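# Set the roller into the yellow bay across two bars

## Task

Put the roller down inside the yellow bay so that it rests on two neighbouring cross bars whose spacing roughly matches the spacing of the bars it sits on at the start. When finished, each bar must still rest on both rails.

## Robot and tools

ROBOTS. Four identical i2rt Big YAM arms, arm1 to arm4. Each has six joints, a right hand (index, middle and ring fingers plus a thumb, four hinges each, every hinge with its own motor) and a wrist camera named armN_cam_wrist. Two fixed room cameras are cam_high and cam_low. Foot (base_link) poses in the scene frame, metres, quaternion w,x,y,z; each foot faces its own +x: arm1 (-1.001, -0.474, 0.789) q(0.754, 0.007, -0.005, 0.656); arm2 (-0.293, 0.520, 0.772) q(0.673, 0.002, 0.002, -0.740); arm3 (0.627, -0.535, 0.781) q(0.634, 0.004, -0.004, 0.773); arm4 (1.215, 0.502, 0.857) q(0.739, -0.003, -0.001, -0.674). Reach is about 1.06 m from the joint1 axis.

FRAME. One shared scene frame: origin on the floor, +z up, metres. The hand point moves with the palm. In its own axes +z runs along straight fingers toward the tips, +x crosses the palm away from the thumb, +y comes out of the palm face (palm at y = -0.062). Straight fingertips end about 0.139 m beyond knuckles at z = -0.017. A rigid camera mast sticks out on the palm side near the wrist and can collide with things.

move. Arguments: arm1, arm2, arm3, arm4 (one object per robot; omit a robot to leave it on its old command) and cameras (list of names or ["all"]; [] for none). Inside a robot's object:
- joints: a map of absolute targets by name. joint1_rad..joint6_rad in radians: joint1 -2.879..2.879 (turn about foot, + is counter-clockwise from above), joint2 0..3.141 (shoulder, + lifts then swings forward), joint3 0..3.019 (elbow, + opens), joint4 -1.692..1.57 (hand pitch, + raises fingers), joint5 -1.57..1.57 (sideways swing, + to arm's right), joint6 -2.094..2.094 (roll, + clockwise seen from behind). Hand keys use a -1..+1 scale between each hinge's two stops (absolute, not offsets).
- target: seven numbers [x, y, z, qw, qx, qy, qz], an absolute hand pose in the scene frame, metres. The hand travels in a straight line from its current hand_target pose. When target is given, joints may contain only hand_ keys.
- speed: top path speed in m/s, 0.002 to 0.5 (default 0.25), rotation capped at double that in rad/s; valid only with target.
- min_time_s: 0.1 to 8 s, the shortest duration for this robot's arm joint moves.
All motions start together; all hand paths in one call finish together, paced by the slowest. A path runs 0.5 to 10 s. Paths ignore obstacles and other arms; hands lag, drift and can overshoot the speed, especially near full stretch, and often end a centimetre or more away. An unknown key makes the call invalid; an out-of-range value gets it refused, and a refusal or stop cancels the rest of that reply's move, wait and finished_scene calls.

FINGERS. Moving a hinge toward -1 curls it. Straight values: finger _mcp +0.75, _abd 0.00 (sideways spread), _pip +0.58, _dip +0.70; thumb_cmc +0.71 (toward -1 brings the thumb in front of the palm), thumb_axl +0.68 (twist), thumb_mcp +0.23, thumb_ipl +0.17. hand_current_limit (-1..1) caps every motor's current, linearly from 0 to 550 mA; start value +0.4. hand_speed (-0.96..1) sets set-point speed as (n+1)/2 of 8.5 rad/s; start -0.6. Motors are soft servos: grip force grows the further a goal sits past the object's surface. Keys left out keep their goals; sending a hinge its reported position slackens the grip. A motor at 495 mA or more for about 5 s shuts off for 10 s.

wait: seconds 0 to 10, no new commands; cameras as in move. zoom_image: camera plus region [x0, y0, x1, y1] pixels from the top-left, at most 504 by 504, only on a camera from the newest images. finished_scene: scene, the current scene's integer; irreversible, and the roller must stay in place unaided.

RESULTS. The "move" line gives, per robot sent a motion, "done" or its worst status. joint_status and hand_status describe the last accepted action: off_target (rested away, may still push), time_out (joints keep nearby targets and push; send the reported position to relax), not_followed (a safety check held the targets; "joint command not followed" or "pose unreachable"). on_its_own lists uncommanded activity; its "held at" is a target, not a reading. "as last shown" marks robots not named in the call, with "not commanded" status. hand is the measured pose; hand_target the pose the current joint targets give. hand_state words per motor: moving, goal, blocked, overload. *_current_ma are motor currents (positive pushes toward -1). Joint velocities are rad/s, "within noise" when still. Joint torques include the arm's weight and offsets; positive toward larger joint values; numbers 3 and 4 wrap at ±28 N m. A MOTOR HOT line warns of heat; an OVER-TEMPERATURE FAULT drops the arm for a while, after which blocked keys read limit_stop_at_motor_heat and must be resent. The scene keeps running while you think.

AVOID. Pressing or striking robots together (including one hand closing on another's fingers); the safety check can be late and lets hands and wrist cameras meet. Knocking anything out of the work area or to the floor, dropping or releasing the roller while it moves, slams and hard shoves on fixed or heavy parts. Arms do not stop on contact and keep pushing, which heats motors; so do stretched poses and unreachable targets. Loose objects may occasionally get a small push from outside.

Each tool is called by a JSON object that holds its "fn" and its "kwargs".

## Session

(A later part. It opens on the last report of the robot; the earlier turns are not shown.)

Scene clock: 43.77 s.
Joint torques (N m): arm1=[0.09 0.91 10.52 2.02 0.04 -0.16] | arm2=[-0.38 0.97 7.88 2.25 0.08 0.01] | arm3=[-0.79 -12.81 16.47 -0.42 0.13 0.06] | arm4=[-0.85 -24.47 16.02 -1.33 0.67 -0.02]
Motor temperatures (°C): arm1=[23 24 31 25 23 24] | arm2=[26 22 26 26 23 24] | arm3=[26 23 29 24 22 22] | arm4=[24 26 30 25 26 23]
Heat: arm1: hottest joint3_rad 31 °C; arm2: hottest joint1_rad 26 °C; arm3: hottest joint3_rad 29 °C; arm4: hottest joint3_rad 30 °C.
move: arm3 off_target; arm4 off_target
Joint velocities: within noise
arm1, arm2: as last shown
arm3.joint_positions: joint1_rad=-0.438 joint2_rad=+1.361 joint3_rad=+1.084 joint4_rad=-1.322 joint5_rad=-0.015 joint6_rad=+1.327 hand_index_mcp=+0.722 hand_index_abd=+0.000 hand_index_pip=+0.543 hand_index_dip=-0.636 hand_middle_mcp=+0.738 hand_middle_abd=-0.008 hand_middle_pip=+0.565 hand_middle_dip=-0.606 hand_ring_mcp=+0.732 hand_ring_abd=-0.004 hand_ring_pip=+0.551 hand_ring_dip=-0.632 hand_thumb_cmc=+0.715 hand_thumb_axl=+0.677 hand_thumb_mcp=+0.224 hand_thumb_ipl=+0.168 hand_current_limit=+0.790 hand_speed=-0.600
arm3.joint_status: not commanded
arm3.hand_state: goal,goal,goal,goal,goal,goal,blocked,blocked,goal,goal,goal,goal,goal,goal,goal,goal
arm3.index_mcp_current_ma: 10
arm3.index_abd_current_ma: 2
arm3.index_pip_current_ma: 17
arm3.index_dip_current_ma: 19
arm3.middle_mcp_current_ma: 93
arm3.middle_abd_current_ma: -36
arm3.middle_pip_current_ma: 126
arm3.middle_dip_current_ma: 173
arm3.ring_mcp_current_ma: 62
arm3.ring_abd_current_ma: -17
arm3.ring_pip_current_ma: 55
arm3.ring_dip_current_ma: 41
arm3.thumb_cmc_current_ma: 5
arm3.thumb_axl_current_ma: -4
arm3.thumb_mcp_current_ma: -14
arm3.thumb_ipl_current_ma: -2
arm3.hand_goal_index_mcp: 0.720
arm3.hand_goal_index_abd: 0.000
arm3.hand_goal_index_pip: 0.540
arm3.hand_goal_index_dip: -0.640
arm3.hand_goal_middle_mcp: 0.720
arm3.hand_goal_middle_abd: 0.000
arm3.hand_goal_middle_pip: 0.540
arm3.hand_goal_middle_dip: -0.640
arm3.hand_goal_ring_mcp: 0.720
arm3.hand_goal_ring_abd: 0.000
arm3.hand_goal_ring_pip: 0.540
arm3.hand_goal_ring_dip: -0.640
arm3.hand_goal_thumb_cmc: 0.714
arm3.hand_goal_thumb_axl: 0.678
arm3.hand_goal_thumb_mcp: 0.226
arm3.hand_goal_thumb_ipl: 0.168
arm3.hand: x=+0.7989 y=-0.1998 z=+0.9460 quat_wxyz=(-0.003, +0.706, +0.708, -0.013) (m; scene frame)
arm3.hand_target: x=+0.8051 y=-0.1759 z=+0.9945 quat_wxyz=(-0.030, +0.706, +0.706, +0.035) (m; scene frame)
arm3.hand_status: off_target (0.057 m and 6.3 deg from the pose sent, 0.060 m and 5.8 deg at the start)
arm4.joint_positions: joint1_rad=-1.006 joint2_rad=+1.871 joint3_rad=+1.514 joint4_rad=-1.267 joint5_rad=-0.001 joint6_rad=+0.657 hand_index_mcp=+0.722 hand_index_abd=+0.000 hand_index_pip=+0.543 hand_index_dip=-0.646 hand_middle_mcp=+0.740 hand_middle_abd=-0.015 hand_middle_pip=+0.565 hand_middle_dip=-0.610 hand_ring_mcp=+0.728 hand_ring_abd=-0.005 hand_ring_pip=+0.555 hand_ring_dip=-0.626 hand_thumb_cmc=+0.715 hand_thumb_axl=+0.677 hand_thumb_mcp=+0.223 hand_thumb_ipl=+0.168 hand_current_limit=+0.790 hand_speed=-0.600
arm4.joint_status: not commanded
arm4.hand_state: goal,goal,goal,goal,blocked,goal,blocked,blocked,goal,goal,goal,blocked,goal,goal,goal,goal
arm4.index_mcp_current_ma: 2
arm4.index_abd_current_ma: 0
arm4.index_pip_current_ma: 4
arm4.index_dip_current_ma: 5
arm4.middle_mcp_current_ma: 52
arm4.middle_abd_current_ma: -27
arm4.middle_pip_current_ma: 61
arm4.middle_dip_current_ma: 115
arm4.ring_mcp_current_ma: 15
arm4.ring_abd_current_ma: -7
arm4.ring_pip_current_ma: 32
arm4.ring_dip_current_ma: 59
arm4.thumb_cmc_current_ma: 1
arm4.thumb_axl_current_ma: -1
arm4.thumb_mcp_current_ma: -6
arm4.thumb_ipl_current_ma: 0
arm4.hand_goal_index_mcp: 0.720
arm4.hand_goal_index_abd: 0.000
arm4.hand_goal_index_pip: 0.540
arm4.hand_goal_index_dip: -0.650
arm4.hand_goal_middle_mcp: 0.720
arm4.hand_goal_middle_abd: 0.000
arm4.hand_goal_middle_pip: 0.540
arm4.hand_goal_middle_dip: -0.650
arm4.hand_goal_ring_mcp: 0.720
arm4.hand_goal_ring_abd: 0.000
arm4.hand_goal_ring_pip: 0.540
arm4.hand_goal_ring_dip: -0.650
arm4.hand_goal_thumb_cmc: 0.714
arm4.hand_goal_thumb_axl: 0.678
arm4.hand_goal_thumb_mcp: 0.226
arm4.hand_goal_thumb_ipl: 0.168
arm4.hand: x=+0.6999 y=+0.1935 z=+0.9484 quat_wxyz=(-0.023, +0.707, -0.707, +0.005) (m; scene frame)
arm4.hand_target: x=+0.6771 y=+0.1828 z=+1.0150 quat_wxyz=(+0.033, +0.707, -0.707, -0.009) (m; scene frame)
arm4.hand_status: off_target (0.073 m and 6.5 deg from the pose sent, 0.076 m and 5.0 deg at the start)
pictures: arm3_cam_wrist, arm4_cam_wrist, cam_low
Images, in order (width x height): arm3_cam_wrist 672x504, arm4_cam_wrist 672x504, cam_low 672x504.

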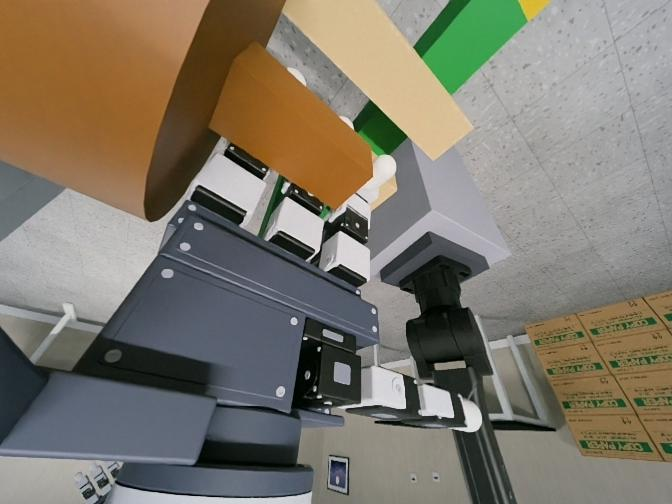

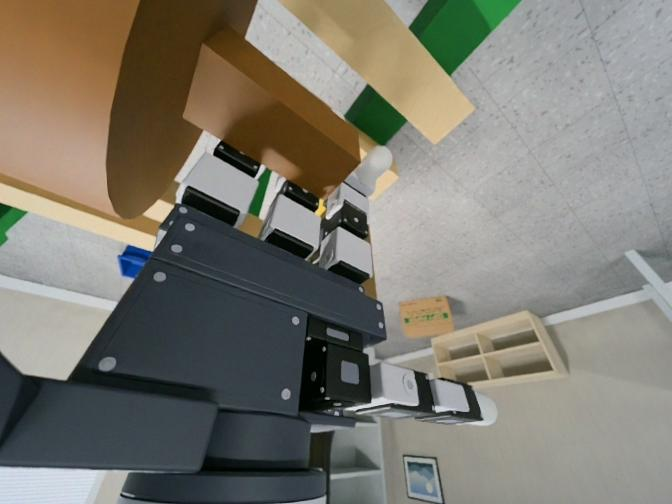

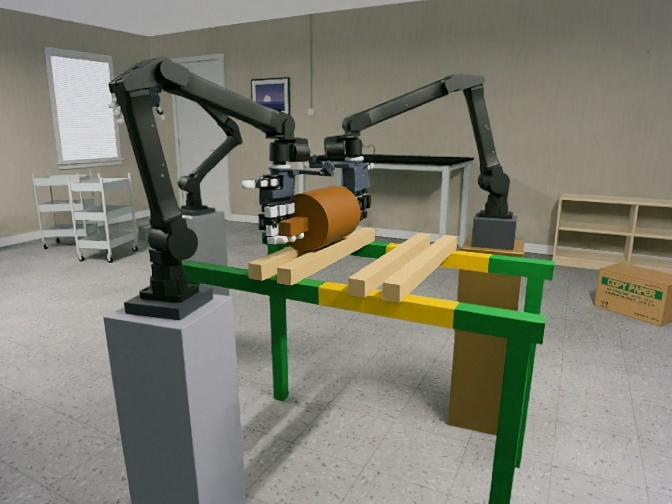

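{"fn": "move", "kwargs": {"arm3": {"target":[0.808,-0.168,1.018,-0.034,0.705,0.705,0.048],"speed":0.05}, "arm4": {"target":[0.666,0.178,1.040,0.038,0.7055,-0.7055,-0.01],"speed":0.05}}}

{"fn": "move", "kwargs": {"arm3": {"target":[0.810,-0.166,1.038,-0.035,0.705,0.705,0.053],"speed":0.05}, "arm4": {"target":[0.665,0.176,1.052,0.040,0.7055,-0.7055,-0.01],"speed":0.05}, "cameras": ["cam_low","arm3_cam_wrist","arm4_cam_wrist"]}}

Scene clock: 45.47 s.
Joint torques (N m): arm1=[0.38 0.91 10.63 2.03 0.05 -0.16] | arm2=[-0.26 0.73 7.88 2.06 0.03 -0.02] | arm3=[-0.79 -14.15 18.3 -0.75 0.4 0.09] | arm4=[-1.2 -25.17 17.13 -1.11 0.58 -0.06]
Motor temperatures (°C): arm1=[23 24 31 25 23 24] | arm2=[26 22 26 26 23 24] | arm3=[26 23 29 24 22 22] | arm4=[24 27 30 25 26 23]
Heat: arm1: hottest joint3_rad 31 °C; arm2: hottest joint1_rad 26 °C; arm3: hottest joint3_rad 29 °C; arm4: hottest joint3_rad 30 °C.
move: arm3 off_target; arm4 off_target
Joint velocities: within noise
arm1, arm2: as last shown
arm3.joint_positions: joint1_rad=-0.438 joint2_rad=+1.361 joint3_rad=+1.100 joint4_rad=-1.343 joint5_rad=-0.015 joint6_rad=+1.326 hand_index_mcp=+0.722 hand_index_abd=+0.000 hand_index_pip=+0.543 hand_index_dip=-0.636 hand_middle_mcp=+0.738 hand_middle_abd=-0.029 hand_middle_pip=+0.568 hand_middle_dip=-0.588 hand_ring_mcp=+0.731 hand_ring_abd=-0.003 hand_ring_pip=+0.548 hand_ring_dip=-0.636 hand_thumb_cmc=+0.715 hand_thumb_axl=+0.677 hand_thumb_mcp=+0.224 hand_thumb_ipl=+0.168 hand_current_limit=+0.790 hand_speed=-0.600
arm3.joint_status: not commanded
arm3.hand_state: goal,goal,goal,goal,goal,blocked,blocked,blocked,goal,goal,goal,goal,goal,goal,goal,goal
arm3.index_mcp_current_ma: 10
arm3.index_abd_current_ma: 2
arm3.index_pip_current_ma: 17
arm3.index_dip_current_ma: 19
arm3.middle_mcp_current_ma: 96
arm3.middle_abd_current_ma: -128
arm3.middle_pip_current_ma: 138
arm3.middle_dip_current_ma: 260
arm3.ring_mcp_current_ma: 59
arm3.ring_abd_current_ma: -12
arm3.ring_pip_current_ma: 38
arm3.ring_dip_current_ma: 19
arm3.thumb_cmc_current_ma: 5
arm3.thumb_axl_current_ma: -4
arm3.thumb_mcp_current_ma: -14
arm3.thumb_ipl_current_ma: -2
arm3.hand_goal_index_mcp: 0.720
arm3.hand_goal_index_abd: 0.000
arm3.hand_goal_index_pip: 0.540
arm3.hand_goal_index_dip: -0.640
arm3.hand_goal_middle_mcp: 0.720
arm3.hand_goal_middle_abd: 0.000
arm3.hand_goal_middle_pip: 0.540
arm3.hand_goal_middle_dip: -0.640
arm3.hand_goal_ring_mcp: 0.720
arm3.hand_goal_ring_abd: 0.000
arm3.hand_goal_ring_pip: 0.540
arm3.hand_goal_ring_dip: -0.640
arm3.hand_goal_thumb_cmc: 0.714
arm3.hand_goal_thumb_axl: 0.678
arm3.hand_goal_thumb_mcp: 0.226
arm3.hand_goal_thumb_ipl: 0.168
arm3.hand: x=+0.7990 y=-0.1992 z=+0.9519 quat_wxyz=(-0.002, +0.706, +0.709, -0.015) (m; scene frame)
arm3.hand_target: x=+0.8066 y=-0.1741 z=+1.0166 quat_wxyz=(-0.035, +0.706, +0.706, +0.049) (m; scene frame)
arm3.hand_status: off_target (0.074 m and 8.1 deg from the pose sent, 0.079 m and 7.8 deg at the start)
arm4.joint_positions: joint1_rad=-1.006 joint2_rad=+1.873 joint3_rad=+1.555 joint4_rad=-1.322 joint5_rad=+0.003 joint6_rad=+0.657 hand_index_mcp=+0.721 hand_index_abd=+0.000 hand_index_pip=+0.543 hand_index_dip=-0.646 hand_middle_mcp=+0.741 hand_middle_abd=-0.016 hand_middle_pip=+0.565 hand_middle_dip=-0.606 hand_ring_mcp=+0.727 hand_ring_abd=-0.006 hand_ring_pip=+0.559 hand_ring_dip=-0.619 hand_thumb_cmc=+0.715 hand_thumb_axl=+0.677 hand_thumb_mcp=+0.223 hand_thumb_ipl=+0.168 hand_current_limit=+0.790 hand_speed=-0.600
arm4.joint_status: not commanded
arm4.hand_state: goal,goal,goal,goal,blocked,goal,blocked,blocked,goal,goal,goal,blocked,goal,goal,goal,goal
arm4.index_mcp_current_ma: 2
arm4.index_abd_current_ma: 0
arm4.index_pip_current_ma: 4
arm4.index_dip_current_ma: 5
arm4.middle_mcp_current_ma: 54
arm4.middle_abd_current_ma: -30
arm4.middle_pip_current_ma: 61
arm4.middle_dip_current_ma: 127
arm4.ring_mcp_current_ma: 14
arm4.ring_abd_current_ma: -8
arm4.ring_pip_current_ma: 44
arm4.ring_dip_current_ma: 81
arm4.thumb_cmc_current_ma: 1
arm4.thumb_axl_current_ma: -1
arm4.thumb_mcp_current_ma: -6
arm4.thumb_ipl_current_ma: 0
arm4.hand_goal_index_mcp: 0.720
arm4.hand_goal_index_abd: 0.000
arm4.hand_goal_index_pip: 0.540
arm4.hand_goal_index_dip: -0.650
arm4.hand_goal_middle_mcp: 0.720
arm4.hand_goal_middle_abd: 0.000
arm4.hand_goal_middle_pip: 0.540
arm4.hand_goal_middle_dip: -0.650
arm4.hand_goal_ring_mcp: 0.720
arm4.hand_goal_ring_abd: 0.000
arm4.hand_goal_ring_pip: 0.540
arm4.hand_goal_ring_dip: -0.650
arm4.hand_goal_thumb_cmc: 0.714
arm4.hand_goal_thumb_axl: 0.678
arm4.hand_goal_thumb_mcp: 0.226
arm4.hand_goal_thumb_ipl: 0.168
arm4.hand: x=+0.6985 y=+0.1932 z=+0.9618 quat_wxyz=(-0.031, +0.707, -0.707, +0.005) (m; scene frame)
arm4.hand_target: x=+0.6719 y=+0.1821 z=+1.0402 quat_wxyz=(+0.038, +0.706, -0.707, -0.011) (m; scene frame)
arm4.hand_status: off_target (0.086 m and 8.1 deg from the pose sent, 0.099 m and 7.2 deg at the start)
pictures: none

Scene clock: 46.53 s.
Joint torques (N m): arm1=[-0.15 0.85 10.61 2.03 0.06 -0.16] | arm2=[-0.67 1.2 7.83 2.14 0.06 -0.02] | arm3=[-0.91 -14.74 19.18 -0.57 0.46 0.1] | arm4=[-1.03 -25.58 17.44 -0.98 0.55 -0.04]
Motor temperatures (°C): arm1=[23 24 31 25 23 24] | arm2=[26 22 26 26 23 24] | arm3=[26 23 29 24 22 22] | arm4=[24 27 31 25 26 23]
Heat: arm1: hottest joint3_rad 31 °C; arm2: hottest joint1_rad 26 °C; arm3: hottest joint3_rad 29 °C; arm4: hottest joint3_rad 31 °C.
move: arm3 off_target; arm4 off_target
Joint velocities: within noise
arm1, arm2: as last shown
arm3.joint_positions: joint1_rad=-0.438 joint2_rad=+1.361 joint3_rad=+1.134 joint4_rad=-1.390 joint5_rad=-0.013 joint6_rad=+1.323 hand_index_mcp=+0.722 hand_index_abd=+0.000 hand_index_pip=+0.543 hand_index_dip=-0.636 hand_middle_mcp=+0.738 hand_middle_abd=-0.031 hand_middle_pip=+0.568 hand_middle_dip=-0.588 hand_ring_mcp=+0.731 hand_ring_abd=-0.002 hand_ring_pip=+0.546 hand_ring_dip=-0.637 hand_thumb_cmc=+0.715 hand_thumb_axl=+0.677 hand_thumb_mcp=+0.224 hand_thumb_ipl=+0.168 hand_current_limit=+0.790 hand_speed=-0.600
arm3.joint_status: not commanded
arm3.hand_state: goal,goal,goal,goal,goal,blocked,blocked,blocked,goal,goal,goal,goal,goal,goal,goal,goal
arm3.index_mcp_current_ma: 10
arm3.index_abd_current_ma: 2
arm3.index_pip_current_ma: 17
arm3.index_dip_current_ma: 19
arm3.middle_mcp_current_ma: 92
arm3.middle_abd_current_ma: -133
arm3.middle_pip_current_ma: 138
arm3.middle_dip_current_ma: 262
arm3.ring_mcp_current_ma: 59
arm3.ring_abd_current_ma: -9
arm3.ring_pip_current_ma: 31
arm3.ring_dip_current_ma: 16
arm3.thumb_cmc_current_ma: 5
arm3.thumb_axl_current_ma: -4
arm3.thumb_mcp_current_ma: -14
arm3.thumb_ipl_current_ma: -2
arm3.hand_goal_index_mcp: 0.720
arm3.hand_goal_index_abd: 0.000
arm3.hand_goal_index_pip: 0.540
arm3.hand_goal_index_dip: -0.640
arm3.hand_goal_middle_mcp: 0.720
arm3.hand_goal_middle_abd: 0.000
arm3.hand_goal_middle_pip: 0.540
arm3.hand_goal_middle_dip: -0.640
arm3.hand_goal_ring_mcp: 0.720
arm3.hand_goal_ring_abd: 0.000
arm3.hand_goal_ring_pip: 0.540
arm3.hand_goal_ring_dip: -0.640
arm3.hand_goal_thumb_cmc: 0.714
arm3.hand_goal_thumb_axl: 0.678
arm3.hand_goal_thumb_mcp: 0.226
arm3.hand_goal_thumb_ipl: 0.168
arm3.hand: x=+0.7994 y=-0.1994 z=+0.9648 quat_wxyz=(+0.002, +0.705, +0.709, -0.020) (m; scene frame)
arm3.hand_target: x=+0.8081 y=-0.1737 z=+1.0364 quat_wxyz=(-0.036, +0.706, +0.705, +0.054) (m; scene frame)
arm3.hand_status: off_target (0.081 m and 9.4 deg from the pose sent, 0.093 m and 8.6 deg at the start)
arm4.joint_positions: joint1_rad=-1.006 joint2_rad=+1.873 joint3_rad=+1.579 joint4_rad=-1.352 joint5_rad=+0.003 joint6_rad=+0.657 hand_index_mcp=+0.721 hand_index_abd=+0.000 hand_index_pip=+0.543 hand_index_dip=-0.646 hand_middle_mcp=+0.740 hand_middle_abd=-0.019 hand_middle_pip=+0.565 hand_middle_dip=-0.597 hand_ring_mcp=+0.728 hand_ring_abd=-0.007 hand_ring_pip=+0.557 hand_ring_dip=-0.623 hand_thumb_cmc=+0.715 hand_thumb_axl=+0.677 hand_thumb_mcp=+0.223 hand_thumb_ipl=+0.168 hand_current_limit=+0.790 hand_speed=-0.600
arm4.joint_status: not commanded
arm4.hand_state: goal,goal,goal,goal,blocked,goal,blocked,blocked,goal,goal,goal,blocked,goal,goal,goal,goal
arm4.index_mcp_current_ma: 2
arm4.index_abd_current_ma: 0
arm4.index_pip_current_ma: 4
arm4.index_dip_current_ma: 5
arm4.middle_mcp_current_ma: 51
arm4.middle_abd_current_ma: -36
arm4.middle_pip_current_ma: 61
arm4.middle_dip_current_ma: 161
arm4.ring_mcp_current_ma: 15
arm4.ring_abd_current_ma: -10
arm4.ring_pip_current_ma: 38
arm4.ring_dip_current_ma: 69
arm4.thumb_cmc_current_ma: 1
arm4.thumb_axl_current_ma: -1
arm4.thumb_mcp_current_ma: -6
arm4.thumb_ipl_current_ma: 0
arm4.hand_goal_index_mcp: 0.720
arm4.hand_goal_index_abd: 0.000
arm4.hand_goal_index_pip: 0.540
arm4.hand_goal_index_dip: -0.650
arm4.hand_goal_middle_mcp: 0.720
arm4.hand_goal_middle_abd: 0.000
arm4.hand_goal_middle_pip: 0.540
arm4.hand_goal_middle_dip: -0.650
arm4.hand_goal_ring_mcp: 0.720
arm4.hand_goal_ring_abd: 0.000
arm4.hand_goal_ring_pip: 0.540
arm4.hand_goal_ring_dip: -0.650
arm4.hand_goal_thumb_cmc: 0.714
arm4.hand_goal_thumb_axl: 0.678
arm4.hand_goal_thumb_mcp: 0.226
arm4.hand_goal_thumb_ipl: 0.168
arm4.hand: x=+0.6974 y=+0.1925 z=+0.9703 quat_wxyz=(-0.034, +0.706, -0.707, +0.005) (m; scene frame)
arm4.hand_target: x=+0.6714 y=+0.1805 z=+1.0522 quat_wxyz=(+0.040, +0.706, -0.707, -0.011) (m; scene frame)
arm4.hand_status: off_target (0.089 m and 8.7 deg from the pose sent, 0.098 m and 8.3 deg at the start)
pictures: arm3_cam_wrist, arm4_cam_wrist, cam_low
Images, in order (width x height): arm3_cam_wrist 672x504, arm4_cam_wrist 672x504, cam_low 672x504.

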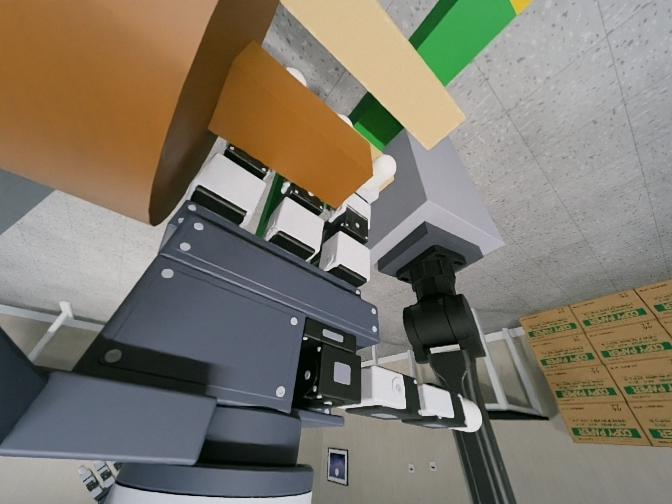

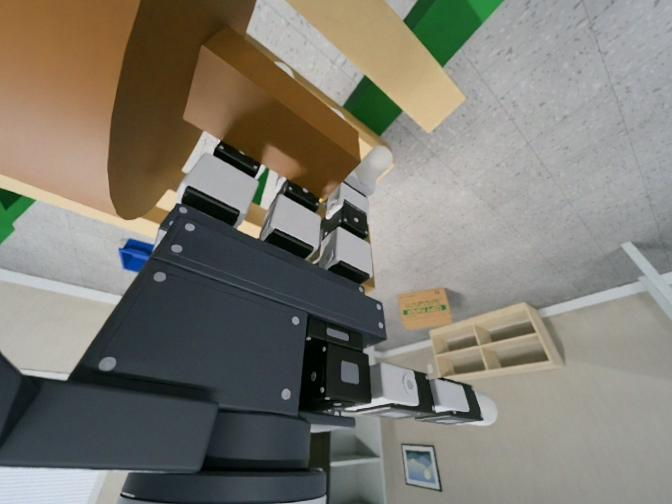

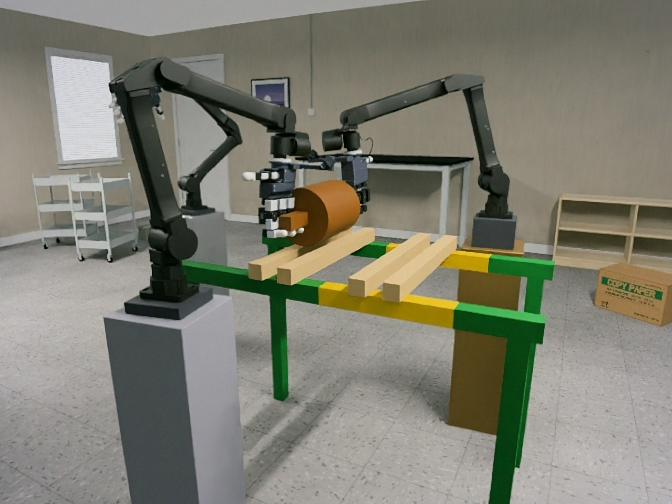

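{"fn": "move", "kwargs": {"arm3": {"target":[0.850,-0.166,1.057,-0.036,0.705,0.705,0.055],"speed":0.06}, "arm4": {"target":[0.722,0.178,1.070,0.040,0.7055,-0.7055,-0.01],"speed":0.06}}}

{"fn": "move", "kwargs": {"arm3": {"target":[0.925,-0.164,1.064,-0.036,0.705,0.705,0.055],"speed":0.09}, "arm4": {"target":[0.802,0.178,1.062,0.040,0.706,-0.706,-0.008],"speed":0.09}, "cameras": ["cam_low"]}}

Scene clock: 49.73 s.
Joint torques (N m): arm1=[-0.03 0.85 10.58 2.03 0.06 -0.15] | arm2=[-0.79 1.14 7.76 2.1 0.06 -0.02] | arm3=[-2.08 -13.8 19.9 -0.12 0.15 0.02] | arm4=[0.62 -27.05 12.85 -0.59 0.34 0.18]
Motor temperatures (°C): arm1=[23 24 31 25 23 24] | arm2=[26 22 26 26 23 24] | arm3=[26 23 30 24 22 22] | arm4=[24 27 31 25 26 23]
Heat: arm1: hottest joint3_rad 31 °C; arm2: hottest joint1_rad 26 °C; arm3: hottest joint3_rad 30 °C; arm4: hottest joint3_rad 31 °C.
move: arm3 off_target; arm4 off_target
Joint velocities: within noise
arm1, arm2: as last shown
arm3.joint_positions: joint1_rad=-0.520 joint2_rad=+1.369 joint3_rad=+1.201 joint4_rad=-1.446 joint5_rad=-0.015 joint6_rad=+1.233 hand_index_mcp=+0.722 hand_index_abd=+0.000 hand_index_pip=+0.543 hand_index_dip=-0.636 hand_middle_mcp=+0.738 hand_middle_abd=-0.031 hand_middle_pip=+0.571 hand_middle_dip=-0.588 hand_ring_mcp=+0.734 hand_ring_abd=-0.002 hand_ring_pip=+0.546 hand_ring_dip=-0.637 hand_thumb_cmc=+0.715 hand_thumb_axl=+0.677 hand_thumb_mcp=+0.224 hand_thumb_ipl=+0.168 hand_current_limit=+0.790 hand_speed=-0.600
arm3.joint_status: not commanded
arm3.hand_state: goal,goal,goal,goal,goal,blocked,blocked,blocked,goal,goal,goal,goal,goal,goal,goal,goal
arm3.index_mcp_current_ma: 9
arm3.index_abd_current_ma: 2
arm3.index_pip_current_ma: 16
arm3.index_dip_current_ma: 19
arm3.middle_mcp_current_ma: 94
arm3.middle_abd_current_ma: -135
arm3.middle_pip_current_ma: 152
arm3.middle_dip_current_ma: 262
arm3.ring_mcp_current_ma: 74
arm3.ring_abd_current_ma: -7
arm3.ring_pip_current_ma: 29
arm3.ring_dip_current_ma: 16
arm3.thumb_cmc_current_ma: 5
arm3.thumb_axl_current_ma: -4
arm3.thumb_mcp_current_ma: -14
arm3.thumb_ipl_current_ma: -2
arm3.hand_goal_index_mcp: 0.720
arm3.hand_goal_index_abd: 0.000
arm3.hand_goal_index_pip: 0.540
arm3.hand_goal_index_dip: -0.640
arm3.hand_goal_middle_mcp: 0.720
arm3.hand_goal_middle_abd: 0.000
arm3.hand_goal_middle_pip: 0.540
arm3.hand_goal_middle_dip: -0.640
arm3.hand_goal_ring_mcp: 0.720
arm3.hand_goal_ring_abd: 0.000
arm3.hand_goal_ring_pip: 0.540
arm3.hand_goal_ring_dip: -0.640
arm3.hand_goal_thumb_cmc: 0.714
arm3.hand_goal_thumb_axl: 0.678
arm3.hand_goal_thumb_mcp: 0.226
arm3.hand_goal_thumb_ipl: 0.168
arm3.hand: x=+0.8311 y=-0.1993 z=+0.9864 quat_wxyz=(-0.002, +0.702, +0.712, -0.019) (m; scene frame)
arm3.hand_target: x=+0.8469 y=-0.1738 z=+1.0561 quat_wxyz=(-0.036, +0.705, +0.706, +0.056) (m; scene frame)
arm3.hand_status: off_target (0.080 m and 9.4 deg from the pose sent, 0.110 m and 9.7 deg at the start)
arm4.joint_positions: joint1_rad=-0.966 joint2_rad=+1.789 joint3_rad=+1.521 joint4_rad=-1.364 joint5_rad=+0.010 joint6_rad=+0.693 hand_index_mcp=+0.721 hand_index_abd=+0.000 hand_index_pip=+0.543 hand_index_dip=-0.646 hand_middle_mcp=+0.741 hand_middle_abd=-0.017 hand_middle_pip=+0.566 hand_middle_dip=-0.597 hand_ring_mcp=+0.733 hand_ring_abd=-0.004 hand_ring_pip=+0.557 hand_ring_dip=-0.623 hand_thumb_cmc=+0.715 hand_thumb_axl=+0.677 hand_thumb_mcp=+0.223 hand_thumb_ipl=+0.168 hand_current_limit=+0.790 hand_speed=-0.600
arm4.joint_status: not commanded
arm4.hand_state: goal,goal,goal,goal,blocked,goal,blocked,blocked,goal,goal,goal,blocked,goal,goal,goal,goal
arm4.index_mcp_current_ma: 1
arm4.index_abd_current_ma: 0
arm4.index_pip_current_ma: 4
arm4.index_dip_current_ma: 5
arm4.middle_mcp_current_ma: 55
arm4.middle_abd_current_ma: -32
arm4.middle_pip_current_ma: 66
arm4.middle_dip_current_ma: 161
arm4.ring_mcp_current_ma: 28
arm4.ring_abd_current_ma: -5
arm4.ring_pip_current_ma: 38
arm4.ring_dip_current_ma: 69
arm4.thumb_cmc_current_ma: 1
arm4.thumb_axl_current_ma: -1
arm4.thumb_mcp_current_ma: -6
arm4.thumb_ipl_current_ma: 0
arm4.hand_goal_index_mcp: 0.720
arm4.hand_goal_index_abd: 0.000
arm4.hand_goal_index_pip: 0.540
arm4.hand_goal_index_dip: -0.650
arm4.hand_goal_middle_mcp: 0.720
arm4.hand_goal_middle_abd: 0.000
arm4.hand_goal_middle_pip: 0.540
arm4.hand_goal_middle_dip: -0.650
arm4.hand_goal_ring_mcp: 0.720
arm4.hand_goal_ring_abd: 0.000
arm4.hand_goal_ring_pip: 0.540
arm4.hand_goal_ring_dip: -0.650
arm4.hand_goal_thumb_cmc: 0.714
arm4.hand_goal_thumb_axl: 0.678
arm4.hand_goal_thumb_mcp: 0.226
arm4.hand_goal_thumb_ipl: 0.168
arm4.hand: x=+0.7277 y=+0.1910 z=+0.9948 quat_wxyz=(-0.027, +0.708, -0.706, -0.001) (m; scene frame)
arm4.hand_target: x=+0.7244 y=+0.1807 z=+1.0678 quat_wxyz=(+0.040, +0.706, -0.707, -0.009) (m; scene frame)
arm4.hand_status: off_target (0.076 m and 7.8 deg from the pose sent, 0.104 m and 8.7 deg at the start)
pictures: none

Scene clock: 51.40 s.
Joint torques (N m): arm1=[-0.03 0.91 10.61 1.98 0.05 -0.15] | arm2=[-0.5 1.03 7.88 2.06 0.06 0] | arm3=[-1.61 -15.56 20.04 -0.17 -0.05 -0.08] | arm4=[0.67 -23.36 12.77 -0.18 0.31 0.13]
Motor temperatures (°C): arm1=[23 24 31 25 23 24] | arm2=[26 22 26 26 23 24] | arm3=[26 23 31 24 22 22] | arm4=[24 27 31 25 26 23]
Heat: arm1: hottest joint3_rad 31 °C; arm2: hottest joint1_rad 26 °C; arm3: hottest joint3_rad 31 °C; arm4: hottest joint3_rad 31 °C.
move: arm3 off_target; arm4 off_target
Joint velocities: within noise
arm1, arm2: as last shown
arm3.joint_positions: joint1_rad=-0.689 joint2_rad=+1.456 joint3_rad=+1.301 joint4_rad=-1.465 joint5_rad=-0.029 joint6_rad=+1.080 hand_index_mcp=+0.721 hand_index_abd=+0.000 hand_index_pip=+0.543 hand_index_dip=-0.636 hand_middle_mcp=+0.732 hand_middle_abd=-0.029 hand_middle_pip=+0.571 hand_middle_dip=-0.586 hand_ring_mcp=+0.728 hand_ring_abd=-0.002 hand_ring_pip=+0.543 hand_ring_dip=-0.637 hand_thumb_cmc=+0.715 hand_thumb_axl=+0.677 hand_thumb_mcp=+0.224 hand_thumb_ipl=+0.168 hand_current_limit=+0.790 hand_speed=-0.600
arm3.joint_status: not commanded
arm3.hand_state: goal,goal,goal,goal,goal,blocked,blocked,blocked,goal,goal,goal,goal,goal,goal,goal,goal
arm3.index_mcp_current_ma: 7
arm3.index_abd_current_ma: 2
arm3.index_pip_current_ma: 16
arm3.index_dip_current_ma: 19
arm3.middle_mcp_current_ma: 64
arm3.middle_abd_current_ma: -127
arm3.middle_pip_current_ma: 152
arm3.middle_dip_current_ma: 269
arm3.ring_mcp_current_ma: 40
arm3.ring_abd_current_ma: -7
arm3.ring_pip_current_ma: 16
arm3.ring_dip_current_ma: 16
arm3.thumb_cmc_current_ma: 5
arm3.thumb_axl_current_ma: -4
arm3.thumb_mcp_current_ma: -14
arm3.thumb_ipl_current_ma: -2
arm3.hand_goal_index_mcp: 0.720
arm3.hand_goal_index_abd: 0.000
arm3.hand_goal_index_pip: 0.540
arm3.hand_goal_index_dip: -0.640
arm3.hand_goal_middle_mcp: 0.720
arm3.hand_goal_middle_abd: 0.000
arm3.hand_goal_middle_pip: 0.540
arm3.hand_goal_middle_dip: -0.640
arm3.hand_goal_ring_mcp: 0.720
arm3.hand_goal_ring_abd: 0.000
arm3.hand_goal_ring_pip: 0.540
arm3.hand_goal_ring_dip: -0.640
arm3.hand_goal_thumb_cmc: 0.714
arm3.hand_goal_thumb_axl: 0.678
arm3.hand_goal_thumb_mcp: 0.226
arm3.hand_goal_thumb_ipl: 0.168
arm3.hand: x=+0.9026 y=-0.1957 z=+0.9885 quat_wxyz=(-0.011, +0.707, +0.707, -0.025) (m; scene frame)
arm3.hand_target: x=+0.9204 y=-0.1720 z=+1.0635 quat_wxyz=(-0.035, +0.705, +0.706, +0.056) (m; scene frame)
arm3.hand_status: off_target (0.085 m and 9.6 deg from the pose sent, 0.127 m and 9.4 deg at the start)
arm4.joint_positions: joint1_rad=-0.857 joint2_rad=+1.635 joint3_rad=+1.325 joint4_rad=-1.326 joint5_rad=+0.016 joint6_rad=+0.810 hand_index_mcp=+0.721 hand_index_abd=+0.000 hand_index_pip=+0.543 hand_index_dip=-0.646 hand_middle_mcp=+0.742 hand_middle_abd=-0.017 hand_middle_pip=+0.566 hand_middle_dip=-0.597 hand_ring_mcp=+0.727 hand_ring_abd=+0.000 hand_ring_pip=+0.557 hand_ring_dip=-0.621 hand_thumb_cmc=+0.715 hand_thumb_axl=+0.677 hand_thumb_mcp=+0.223 hand_thumb_ipl=+0.168 hand_current_limit=+0.790 hand_speed=-0.600
arm4.joint_status: not commanded
arm4.hand_state: goal,goal,goal,goal,blocked,goal,blocked,blocked,goal,goal,goal,blocked,goal,goal,goal,goal
arm4.index_mcp_current_ma: 1
arm4.index_abd_current_ma: 0
arm4.index_pip_current_ma: 4
arm4.index_dip_current_ma: 5
arm4.middle_mcp_current_ma: 57
arm4.middle_abd_current_ma: -31
arm4.middle_pip_current_ma: 66
arm4.middle_dip_current_ma: 161
arm4.ring_mcp_current_ma: 13
arm4.ring_abd_current_ma: 0
arm4.ring_pip_current_ma: 38
arm4.ring_dip_current_ma: 74
arm4.thumb_cmc_current_ma: 1
arm4.thumb_axl_current_ma: -1
arm4.thumb_mcp_current_ma: -6
arm4.thumb_ipl_current_ma: 0
arm4.hand_goal_index_mcp: 0.720
arm4.hand_goal_index_abd: 0.000
arm4.hand_goal_index_pip: 0.540
arm4.hand_goal_index_dip: -0.650
arm4.hand_goal_middle_mcp: 0.720
arm4.hand_goal_middle_abd: 0.000
arm4.hand_goal_middle_pip: 0.540
arm4.hand_goal_middle_dip: -0.650
arm4.hand_goal_ring_mcp: 0.720
arm4.hand_goal_ring_abd: 0.000
arm4.hand_goal_ring_pip: 0.540
arm4.hand_goal_ring_dip: -0.650
arm4.hand_goal_thumb_cmc: 0.714
arm4.hand_goal_thumb_axl: 0.678
arm4.hand_goal_thumb_mcp: 0.226
arm4.hand_goal_thumb_ipl: 0.168
arm4.hand: x=+0.8089 y=+0.1949 z=+0.9988 quat_wxyz=(-0.029, +0.706, -0.708, -0.007) (m; scene frame)
arm4.hand_target: x=+0.8039 y=+0.1807 z=+1.0608 quat_wxyz=(+0.040, +0.706, -0.707, -0.007) (m; scene frame)
arm4.hand_status: off_target (0.066 m and 7.9 deg from the pose sent, 0.101 m and 7.8 deg at the start)
pictures: cam_low
Images, in order (width x height): cam_low 672x504.

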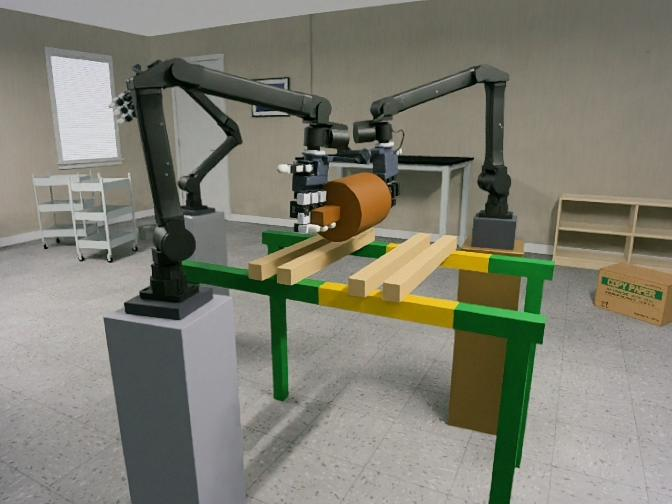

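{"fn": "move", "kwargs": {"arm3": {"target":[1.008,-0.164,1.078,-0.036,0.705,0.705,0.055],"speed":0.09}, "arm4": {"target":[0.877,0.178,1.052,0.040,0.706,-0.706,-0.006],"speed":0.09}}}

{"fn": "move", "kwargs": {"arm3": {"target":[1.082,-0.166,1.083,-0.036,0.705,0.705,0.055],"speed":0.08}, "arm4": {"target":[0.950,0.180,1.040,0.040,0.706,-0.706,-0.003],"speed":0.08}, "cameras": ["cam_low","cam_high"]}}

{"fn": "zoom_image", "kwargs": {"camera": "cam_high", "region": [230, 270, 420, 390]}}

{"fn": "zoom_image", "kwargs": {"camera": "cam_low", "region": [310, 130, 490, 310]}}

Scene clock: 53.77 s.
Joint torques (N m): arm1=[-0.03 1.08 10.56 1.98 0.06 -0.14] | arm2=[-0.5 1.26 7.87 2.13 0.07 0] | arm3=[-1.55 -18.2 20.62 0.02 -0.21 -0.02] | arm4=[0.67 -19.84 12.85 -0.05 0.33 0.16]
Motor temperatures (°C): arm1=[23 24 31 25 23 24] | arm2=[26 22 26 26 23 24] | arm3=[26 24 32 24 22 22] | arm4=[24 27 31 25 26 23]
Heat: arm1: hottest joint3_rad 31 °C; arm2: hottest joint1_rad 26 °C; arm3: hottest joint3_rad 32 °C; arm4: hottest joint3_rad 31 °C.
move: arm3 off_target; arm4 off_target
Joint velocities: within noise
arm1, arm2: as last shown
arm3.joint_positions: joint1_rad=-0.844 joint2_rad=+1.580 joint3_rad=+1.458 joint4_rad=-1.523 joint5_rad=-0.044 joint6_rad=+0.921 hand_index_mcp=+0.721 hand_index_abd=+0.000 hand_index_pip=+0.543 hand_index_dip=-0.636 hand_middle_mcp=+0.724 hand_middle_abd=-0.028 hand_middle_pip=+0.571 hand_middle_dip=-0.586 hand_ring_mcp=+0.727 hand_ring_abd=-0.001 hand_ring_pip=+0.543 hand_ring_dip=-0.637 hand_thumb_cmc=+0.715 hand_thumb_axl=+0.677 hand_thumb_mcp=+0.224 hand_thumb_ipl=+0.168 hand_current_limit=+0.790 hand_speed=-0.600
arm3.joint_status: not commanded
arm3.hand_state: goal,goal,goal,goal,goal,blocked,blocked,blocked,goal,goal,goal,goal,goal,goal,goal,goal
arm3.index_mcp_current_ma: 5
arm3.index_abd_current_ma: 2
arm3.index_pip_current_ma: 15
arm3.index_dip_current_ma: 19
arm3.middle_mcp_current_ma: 20
arm3.middle_abd_current_ma: -120
arm3.middle_pip_current_ma: 152
arm3.middle_dip_current_ma: 270
arm3.ring_mcp_current_ma: 37
arm3.ring_abd_current_ma: -4
arm3.ring_pip_current_ma: 15
arm3.ring_dip_current_ma: 16
arm3.thumb_cmc_current_ma: 5
arm3.thumb_axl_current_ma: -4
arm3.thumb_mcp_current_ma: -14
arm3.thumb_ipl_current_ma: -2
arm3.hand_goal_index_mcp: 0.720
arm3.hand_goal_index_abd: 0.000
arm3.hand_goal_index_pip: 0.540
arm3.hand_goal_index_dip: -0.640
arm3.hand_goal_middle_mcp: 0.720
arm3.hand_goal_middle_abd: 0.000
arm3.hand_goal_middle_pip: 0.540
arm3.hand_goal_middle_dip: -0.640
arm3.hand_goal_ring_mcp: 0.720
arm3.hand_goal_ring_abd: 0.000
arm3.hand_goal_ring_pip: 0.540
arm3.hand_goal_ring_dip: -0.640
arm3.hand_goal_thumb_cmc: 0.714
arm3.hand_goal_thumb_axl: 0.678
arm3.hand_goal_thumb_mcp: 0.226
arm3.hand_goal_thumb_ipl: 0.168
arm3.hand: x=+0.9803 y=-0.1937 z=+0.9928 quat_wxyz=(-0.021, +0.706, +0.707, -0.037) (m; scene frame)
arm3.hand_target: x=+1.0009 y=-0.1728 z=+1.0777 quat_wxyz=(-0.035, +0.705, +0.706, +0.056) (m; scene frame)
arm3.hand_status: off_target (0.094 m and 10.7 deg from the pose sent, 0.142 m and 9.6 deg at the start; pose on its path clipped on 1 of 54 steps)
arm4.joint_positions: joint1_rad=-0.727 joint2_rad=+1.507 joint3_rad=+1.172 joint4_rad=-1.297 joint5_rad=+0.020 joint6_rad=+0.935 hand_index_mcp=+0.721 hand_index_abd=+0.000 hand_index_pip=+0.543 hand_index_dip=-0.646 hand_middle_mcp=+0.741 hand_middle_abd=-0.016 hand_middle_pip=+0.566 hand_middle_dip=-0.597 hand_ring_mcp=+0.727 hand_ring_abd=-0.001 hand_ring_pip=+0.556 hand_ring_dip=-0.630 hand_thumb_cmc=+0.715 hand_thumb_axl=+0.677 hand_thumb_mcp=+0.223 hand_thumb_ipl=+0.168 hand_current_limit=+0.790 hand_speed=-0.600
arm4.joint_status: not commanded
arm4.hand_state: goal,goal,goal,goal,blocked,goal,blocked,blocked,goal,goal,goal,blocked,goal,goal,goal,goal
arm4.index_mcp_current_ma: 1
arm4.index_abd_current_ma: 0
arm4.index_pip_current_ma: 4
arm4.index_dip_current_ma: 5
arm4.middle_mcp_current_ma: 52
arm4.middle_abd_current_ma: -30
arm4.middle_pip_current_ma: 66
arm4.middle_dip_current_ma: 163
arm4.ring_mcp_current_ma: 13
arm4.ring_abd_current_ma: -1
arm4.ring_pip_current_ma: 35
arm4.ring_dip_current_ma: 48
arm4.thumb_cmc_current_ma: 1
arm4.thumb_axl_current_ma: -1
arm4.thumb_mcp_current_ma: -6
arm4.thumb_ipl_current_ma: 0
arm4.hand_goal_index_mcp: 0.720
arm4.hand_goal_index_abd: 0.000
arm4.hand_goal_index_pip: 0.540
arm4.hand_goal_index_dip: -0.650
arm4.hand_goal_middle_mcp: 0.720
arm4.hand_goal_middle_abd: 0.000
arm4.hand_goal_middle_pip: 0.540
arm4.hand_goal_middle_dip: -0.650
arm4.hand_goal_ring_mcp: 0.720
arm4.hand_goal_ring_abd: 0.000
arm4.hand_goal_ring_pip: 0.540
arm4.hand_goal_ring_dip: -0.650
arm4.hand_goal_thumb_cmc: 0.714
arm4.hand_goal_thumb_axl: 0.678
arm4.hand_goal_thumb_mcp: 0.226
arm4.hand_goal_thumb_ipl: 0.168
arm4.hand: x=+0.8835 y=+0.1968 z=+0.9993 quat_wxyz=(-0.025, +0.707, -0.706, -0.013) (m; scene frame)
arm4.hand_target: x=+0.8784 y=+0.1804 z=+1.0512 quat_wxyz=(+0.040, +0.707, -0.707, -0.005) (m; scene frame)
arm4.hand_status: off_target (0.056 m and 7.5 deg from the pose sent, 0.088 m and 7.9 deg at the start)
pictures: none

Scene clock: 55.60 s.
Joint torques (N m): arm1=[-0.15 0.73 10.59 1.98 0.05 -0.15] | arm2=[-0.79 1.08 7.97 2.09 0.08 0] | arm3=[-1.44 -20.6 20.62 -0.05 -0.27 0] | arm4=[0.62 -17.14 12.79 0.03 0.41 0.17]
Motor temperatures (°C): arm1=[23 24 31 25 23 24] | arm2=[26 22 26 26 23 24] | arm3=[26 24 33 24 22 22] | arm4=[24 27 31 25 26 23]
Heat: arm1: hottest joint3_rad 31 °C; arm2: hottest joint1_rad 26 °C; arm3: hottest joint3_rad 33 °C; arm4: hottest joint3_rad 31 °C.
move: arm3 off_target; arm4 off_target
Joint velocities: within noise
arm1.joint_positions: joint1_rad=-0.188 joint2_rad=+0.645 joint3_rad=+1.333 joint4_rad=-1.397 joint5_rad=-0.053 joint6_rad=+1.175 hand_index_mcp=+0.753 hand_index_abd=+0.000 hand_index_pip=+0.577 hand_index_dip=+0.696 hand_middle_mcp=+0.753 hand_middle_abd=+0.000 hand_middle_pip=+0.577 hand_middle_dip=+0.696 hand_ring_mcp=+0.753 hand_ring_abd=+0.000 hand_ring_pip=+0.577 hand_ring_dip=+0.696 hand_thumb_cmc=+0.714 hand_thumb_axl=+0.677 hand_thumb_mcp=+0.225 hand_thumb_ipl=+0.168 hand_current_limit=+0.400 hand_speed=-0.600
arm1.joint_status: not commanded
arm1.hand_state: goal,goal,goal,goal,goal,goal,goal,goal,goal,goal,goal,goal,goal,goal,goal,goal
arm1.index_mcp_current_ma: -3
arm1.index_abd_current_ma: 0
arm1.index_pip_current_ma: 3
arm1.index_dip_current_ma: 0
arm1.middle_mcp_current_ma: -3
arm1.middle_abd_current_ma: 0
arm1.middle_pip_current_ma: 3
arm1.middle_dip_current_ma: 0
arm1.ring_mcp_current_ma: -3
arm1.ring_abd_current_ma: 0
arm1.ring_pip_current_ma: 3
arm1.ring_dip_current_ma: 0
arm1.thumb_cmc_current_ma: 1
arm1.thumb_axl_current_ma: -3
arm1.thumb_mcp_current_ma: -3
arm1.thumb_ipl_current_ma: -1
arm1.hand_goal_index_mcp: 0.754
arm1.hand_goal_index_abd: 0.000
arm1.hand_goal_index_pip: 0.576
arm1.hand_goal_index_dip: 0.696
arm1.hand_goal_middle_mcp: 0.754
arm1.hand_goal_middle_abd: 0.000
arm1.hand_goal_middle_pip: 0.576
arm1.hand_goal_middle_dip: 0.696
arm1.hand_goal_ring_mcp: 0.754
arm1.hand_goal_ring_abd: 0.000
arm1.hand_goal_ring_pip: 0.576
arm1.hand_goal_ring_dip: 0.696
arm1.hand_goal_thumb_cmc: 0.714
arm1.hand_goal_thumb_axl: 0.678
arm1.hand_goal_thumb_mcp: 0.226
arm1.hand_goal_thumb_ipl: 0.168
arm1.hand: x=-0.8433 y=-0.2670 z=+1.2923 quat_wxyz=(-0.200, +0.610, +0.668, +0.376) (m; scene frame)
arm1.hand_target: x=-0.8437 y=-0.2685 z=+1.3052 quat_wxyz=(-0.205, +0.606, +0.664, +0.388) (m; scene frame)
arm1.hand_status: not commanded
arm2.joint_positions: joint1_rad=-0.257 joint2_rad=+0.648 joint3_rad=+1.405 joint4_rad=-1.307 joint5_rad=+0.006 joint6_rad=+1.135 hand_index_mcp=+0.754 hand_index_abd=+0.000 hand_index_pip=+0.577 hand_index_dip=+0.696 hand_middle_mcp=+0.754 hand_middle_abd=+0.000 hand_middle_pip=+0.577 hand_middle_dip=+0.696 hand_ring_mcp=+0.754 hand_ring_abd=+0.000 hand_ring_pip=+0.577 hand_ring_dip=+0.696 hand_thumb_cmc=+0.714 hand_thumb_axl=+0.677 hand_thumb_mcp=+0.226 hand_thumb_ipl=+0.168 hand_current_limit=+0.400 hand_speed=-0.600
arm2.joint_status: not commanded
arm2.hand_state: goal,goal,goal,goal,goal,goal,goal,goal,goal,goal,goal,goal,goal,goal,goal,goal
arm2.index_mcp_current_ma: 0
arm2.index_abd_current_ma: 0
arm2.index_pip_current_ma: 1
arm2.index_dip_current_ma: 0
arm2.middle_mcp_current_ma: 0
arm2.middle_abd_current_ma: 0
arm2.middle_pip_current_ma: 1
arm2.middle_dip_current_ma: 0
arm2.ring_mcp_current_ma: 0
arm2.ring_abd_current_ma: 0
arm2.ring_pip_current_ma: 1
arm2.ring_dip_current_ma: 0
arm2.thumb_cmc_current_ma: 0
arm2.thumb_axl_current_ma: -1
arm2.thumb_mcp_current_ma: 0
arm2.thumb_ipl_current_ma: 0
arm2.hand_goal_index_mcp: 0.754
arm2.hand_goal_index_abd: 0.000
arm2.hand_goal_index_pip: 0.576
arm2.hand_goal_index_dip: 0.696
arm2.hand_goal_middle_mcp: 0.754
arm2.hand_goal_middle_abd: 0.000
arm2.hand_goal_middle_pip: 0.576
arm2.hand_goal_middle_dip: 0.696
arm2.hand_goal_ring_mcp: 0.754
arm2.hand_goal_ring_abd: 0.000
arm2.hand_goal_ring_pip: 0.576
arm2.hand_goal_ring_dip: 0.696
arm2.hand_goal_thumb_cmc: 0.714
arm2.hand_goal_thumb_axl: 0.678
arm2.hand_goal_thumb_mcp: 0.226
arm2.hand_goal_thumb_ipl: 0.168
arm2.hand: x=-0.4645 y=+0.3054 z=+1.3301 quat_wxyz=(+0.451, +0.643, -0.592, +0.183) (m; scene frame)
arm2.hand_target: x=-0.4635 y=+0.3079 z=+1.3427 quat_wxyz=(+0.462, +0.638, -0.587, +0.187) (m; scene frame)
arm2.hand_status: not commanded
arm3.joint_positions: joint1_rad=-0.959 joint2_rad=+1.710 joint3_rad=+1.613 joint4_rad=-1.559 joint5_rad=-0.055 joint6_rad=+0.805 hand_index_mcp=+0.721 hand_index_abd=+0.000 hand_index_pip=+0.543 hand_index_dip=-0.636 hand_middle_mcp=+0.722 hand_middle_abd=-0.023 hand_middle_pip=+0.571 hand_middle_dip=-0.586 hand_ring_mcp=+0.727 hand_ring_abd=+0.000 hand_ring_pip=+0.543 hand_ring_dip=-0.637 hand_thumb_cmc=+0.715 hand_thumb_axl=+0.677 hand_thumb_mcp=+0.224 hand_thumb_ipl=+0.168 hand_current_limit=+0.790 hand_speed=-0.600
arm3.joint_status: not commanded
arm3.hand_state: goal,goal,goal,goal,goal,blocked,blocked,blocked,goal,goal,goal,goal,goal,goal,goal,goal
arm3.index_mcp_current_ma: 4
arm3.index_abd_current_ma: 2
arm3.index_pip_current_ma: 15
arm3.index_dip_current_ma: 19
arm3.middle_mcp_current_ma: 11
arm3.middle_abd_current_ma: -98
arm3.middle_pip_current_ma: 152
arm3.middle_dip_current_ma: 273
arm3.ring_mcp_current_ma: 39
arm3.ring_abd_current_ma: 2
arm3.ring_pip_current_ma: 15
arm3.ring_dip_current_ma: 17
arm3.thumb_cmc_current_ma: 5
arm3.thumb_axl_current_ma: -4
arm3.thumb_mcp_current_ma: -14
arm3.thumb_ipl_current_ma: -2
arm3.hand_goal_index_mcp: 0.720
arm3.hand_goal_index_abd: 0.000
arm3.hand_goal_index_pip: 0.540
arm3.hand_goal_index_dip: -0.640
arm3.hand_goal_middle_mcp: 0.720
arm3.hand_goal_middle_abd: 0.000
arm3.hand_goal_middle_pip: 0.540
arm3.hand_goal_middle_dip: -0.640
arm3.hand_goal_ring_mcp: 0.720
arm3.hand_goal_ring_abd: 0.000
arm3.hand_goal_ring_pip: 0.540
arm3.hand_goal_ring_dip: -0.640
arm3.hand_goal_thumb_cmc: 0.714
arm3.hand_goal_thumb_axl: 0.678
arm3.hand_goal_thumb_mcp: 0.226
arm3.hand_goal_thumb_ipl: 0.168
arm3.hand: x=+1.0515 y=-0.1915 z=+0.9886 quat_wxyz=(-0.031, +0.705, +0.707, -0.040) (m; scene frame)
arm3.hand_target: x=+1.0727 y=-0.1753 z=+1.0803 quat_wxyz=(-0.035, +0.705, +0.706, +0.056) (m; scene frame)
arm3.hand_status: off_target (0.102 m and 10.9 deg from the pose sent, 0.139 m and 10.7 deg at the start; pose on its path clipped on 41 of 55 steps)
arm4.joint_positions: joint1_rad=-0.574 joint2_rad=+1.404 joint3_rad=+1.047 joint4_rad=-1.272 joint5_rad=+0.023 joint6_rad=+1.087 hand_index_mcp=+0.721 hand_index_abd=+0.000 hand_index_pip=+0.543 hand_index_dip=-0.646 hand_middle_mcp=+0.741 hand_middle_abd=-0.015 hand_middle_pip=+0.566 hand_middle_dip=-0.597 hand_ring_mcp=+0.728 hand_ring_abd=-0.001 hand_ring_pip=+0.556 hand_ring_dip=-0.628 hand_thumb_cmc=+0.715 hand_thumb_axl=+0.677 hand_thumb_mcp=+0.223 hand_thumb_ipl=+0.168 hand_current_limit=+0.790 hand_speed=-0.600
arm4.joint_status: not commanded
arm4.hand_state: goal,goal,goal,goal,blocked,goal,blocked,blocked,goal,goal,goal,blocked,goal,goal,goal,goal
arm4.index_mcp_current_ma: 1
arm4.index_abd_current_ma: 0
arm4.index_pip_current_ma: 4
arm4.index_dip_current_ma: 5
arm4.middle_mcp_current_ma: 54
arm4.middle_abd_current_ma: -27
arm4.middle_pip_current_ma: 66
arm4.middle_dip_current_ma: 163
arm4.ring_mcp_current_ma: 16
arm4.ring_abd_current_ma: -1
arm4.ring_pip_current_ma: 35
arm4.ring_dip_current_ma: 52
arm4.thumb_cmc_current_ma: 1
arm4.thumb_axl_current_ma: -1
arm4.thumb_mcp_current_ma: -6
arm4.thumb_ipl_current_ma: 0
arm4.hand_goal_index_mcp: 0.720
arm4.hand_goal_index_abd: 0.000
arm4.hand_goal_index_pip: 0.540
arm4.hand_goal_index_dip: -0.650
arm4.hand_goal_middle_mcp: 0.720
arm4.hand_goal_middle_abd: 0.000
arm4.hand_goal_middle_pip: 0.540
arm4.hand_goal_middle_dip: -0.650
arm4.hand_goal_ring_mcp: 0.720
arm4.hand_goal_ring_abd: 0.000
arm4.hand_goal_ring_pip: 0.540
arm4.hand_goal_ring_dip: -0.650
arm4.hand_goal_thumb_cmc: 0.714
arm4.hand_goal_thumb_axl: 0.678
arm4.hand_goal_thumb_mcp: 0.226
arm4.hand_goal_thumb_ipl: 0.168
arm4.hand: x=+0.9552 y=+0.1997 z=+0.9950 quat_wxyz=(-0.021, +0.707, -0.706, -0.018) (m; scene frame)
arm4.hand_target: x=+0.9509 y=+0.1821 z=+1.0394 quat_wxyz=(+0.040, +0.707, -0.707, -0.002) (m; scene frame)
arm4.hand_status: off_target (0.049 m and 7.2 deg from the pose sent, 0.080 m and 7.6 deg at the start)
pictures: cam_high, cam_low
Images, in order (width x height): cam_high 672x504, cam_low 672x504.

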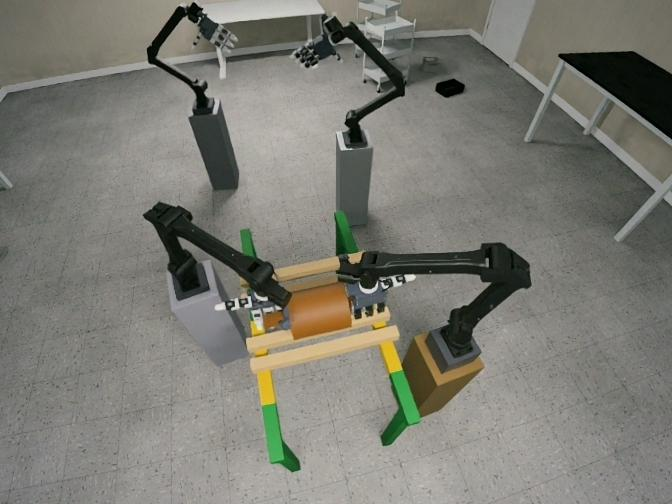

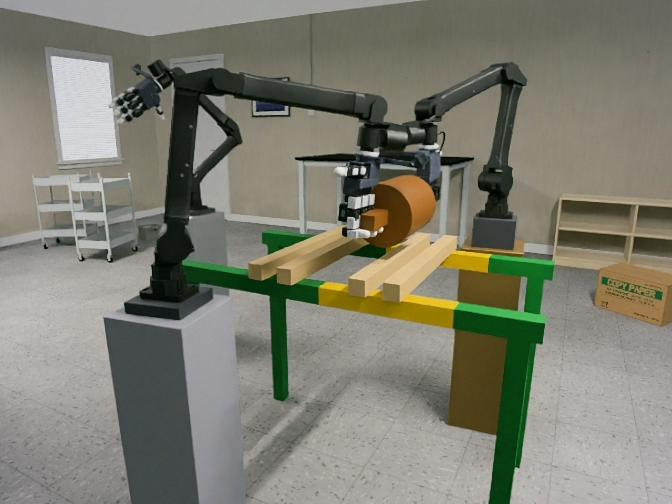

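Scaled by 2.653 from the camera's 672x504 image, which has a finer 960x720 frame.

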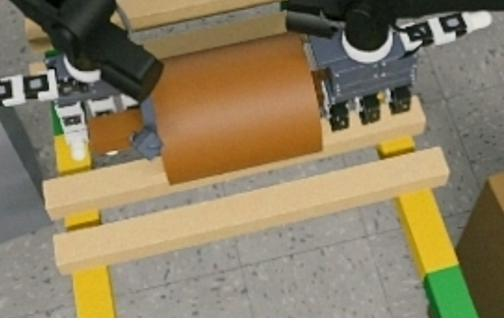

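Scaled by 2.800 from the camera's 672x504 image, which has a finer 960x720 frame.

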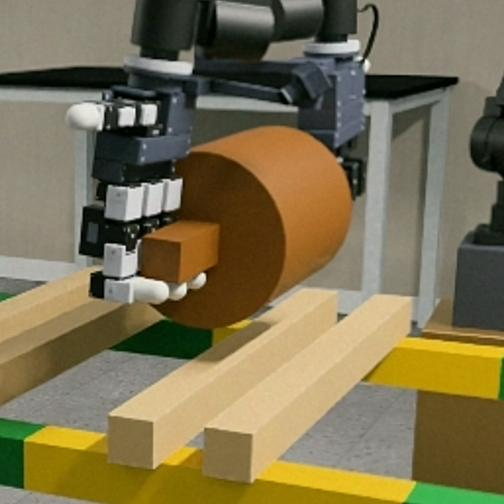

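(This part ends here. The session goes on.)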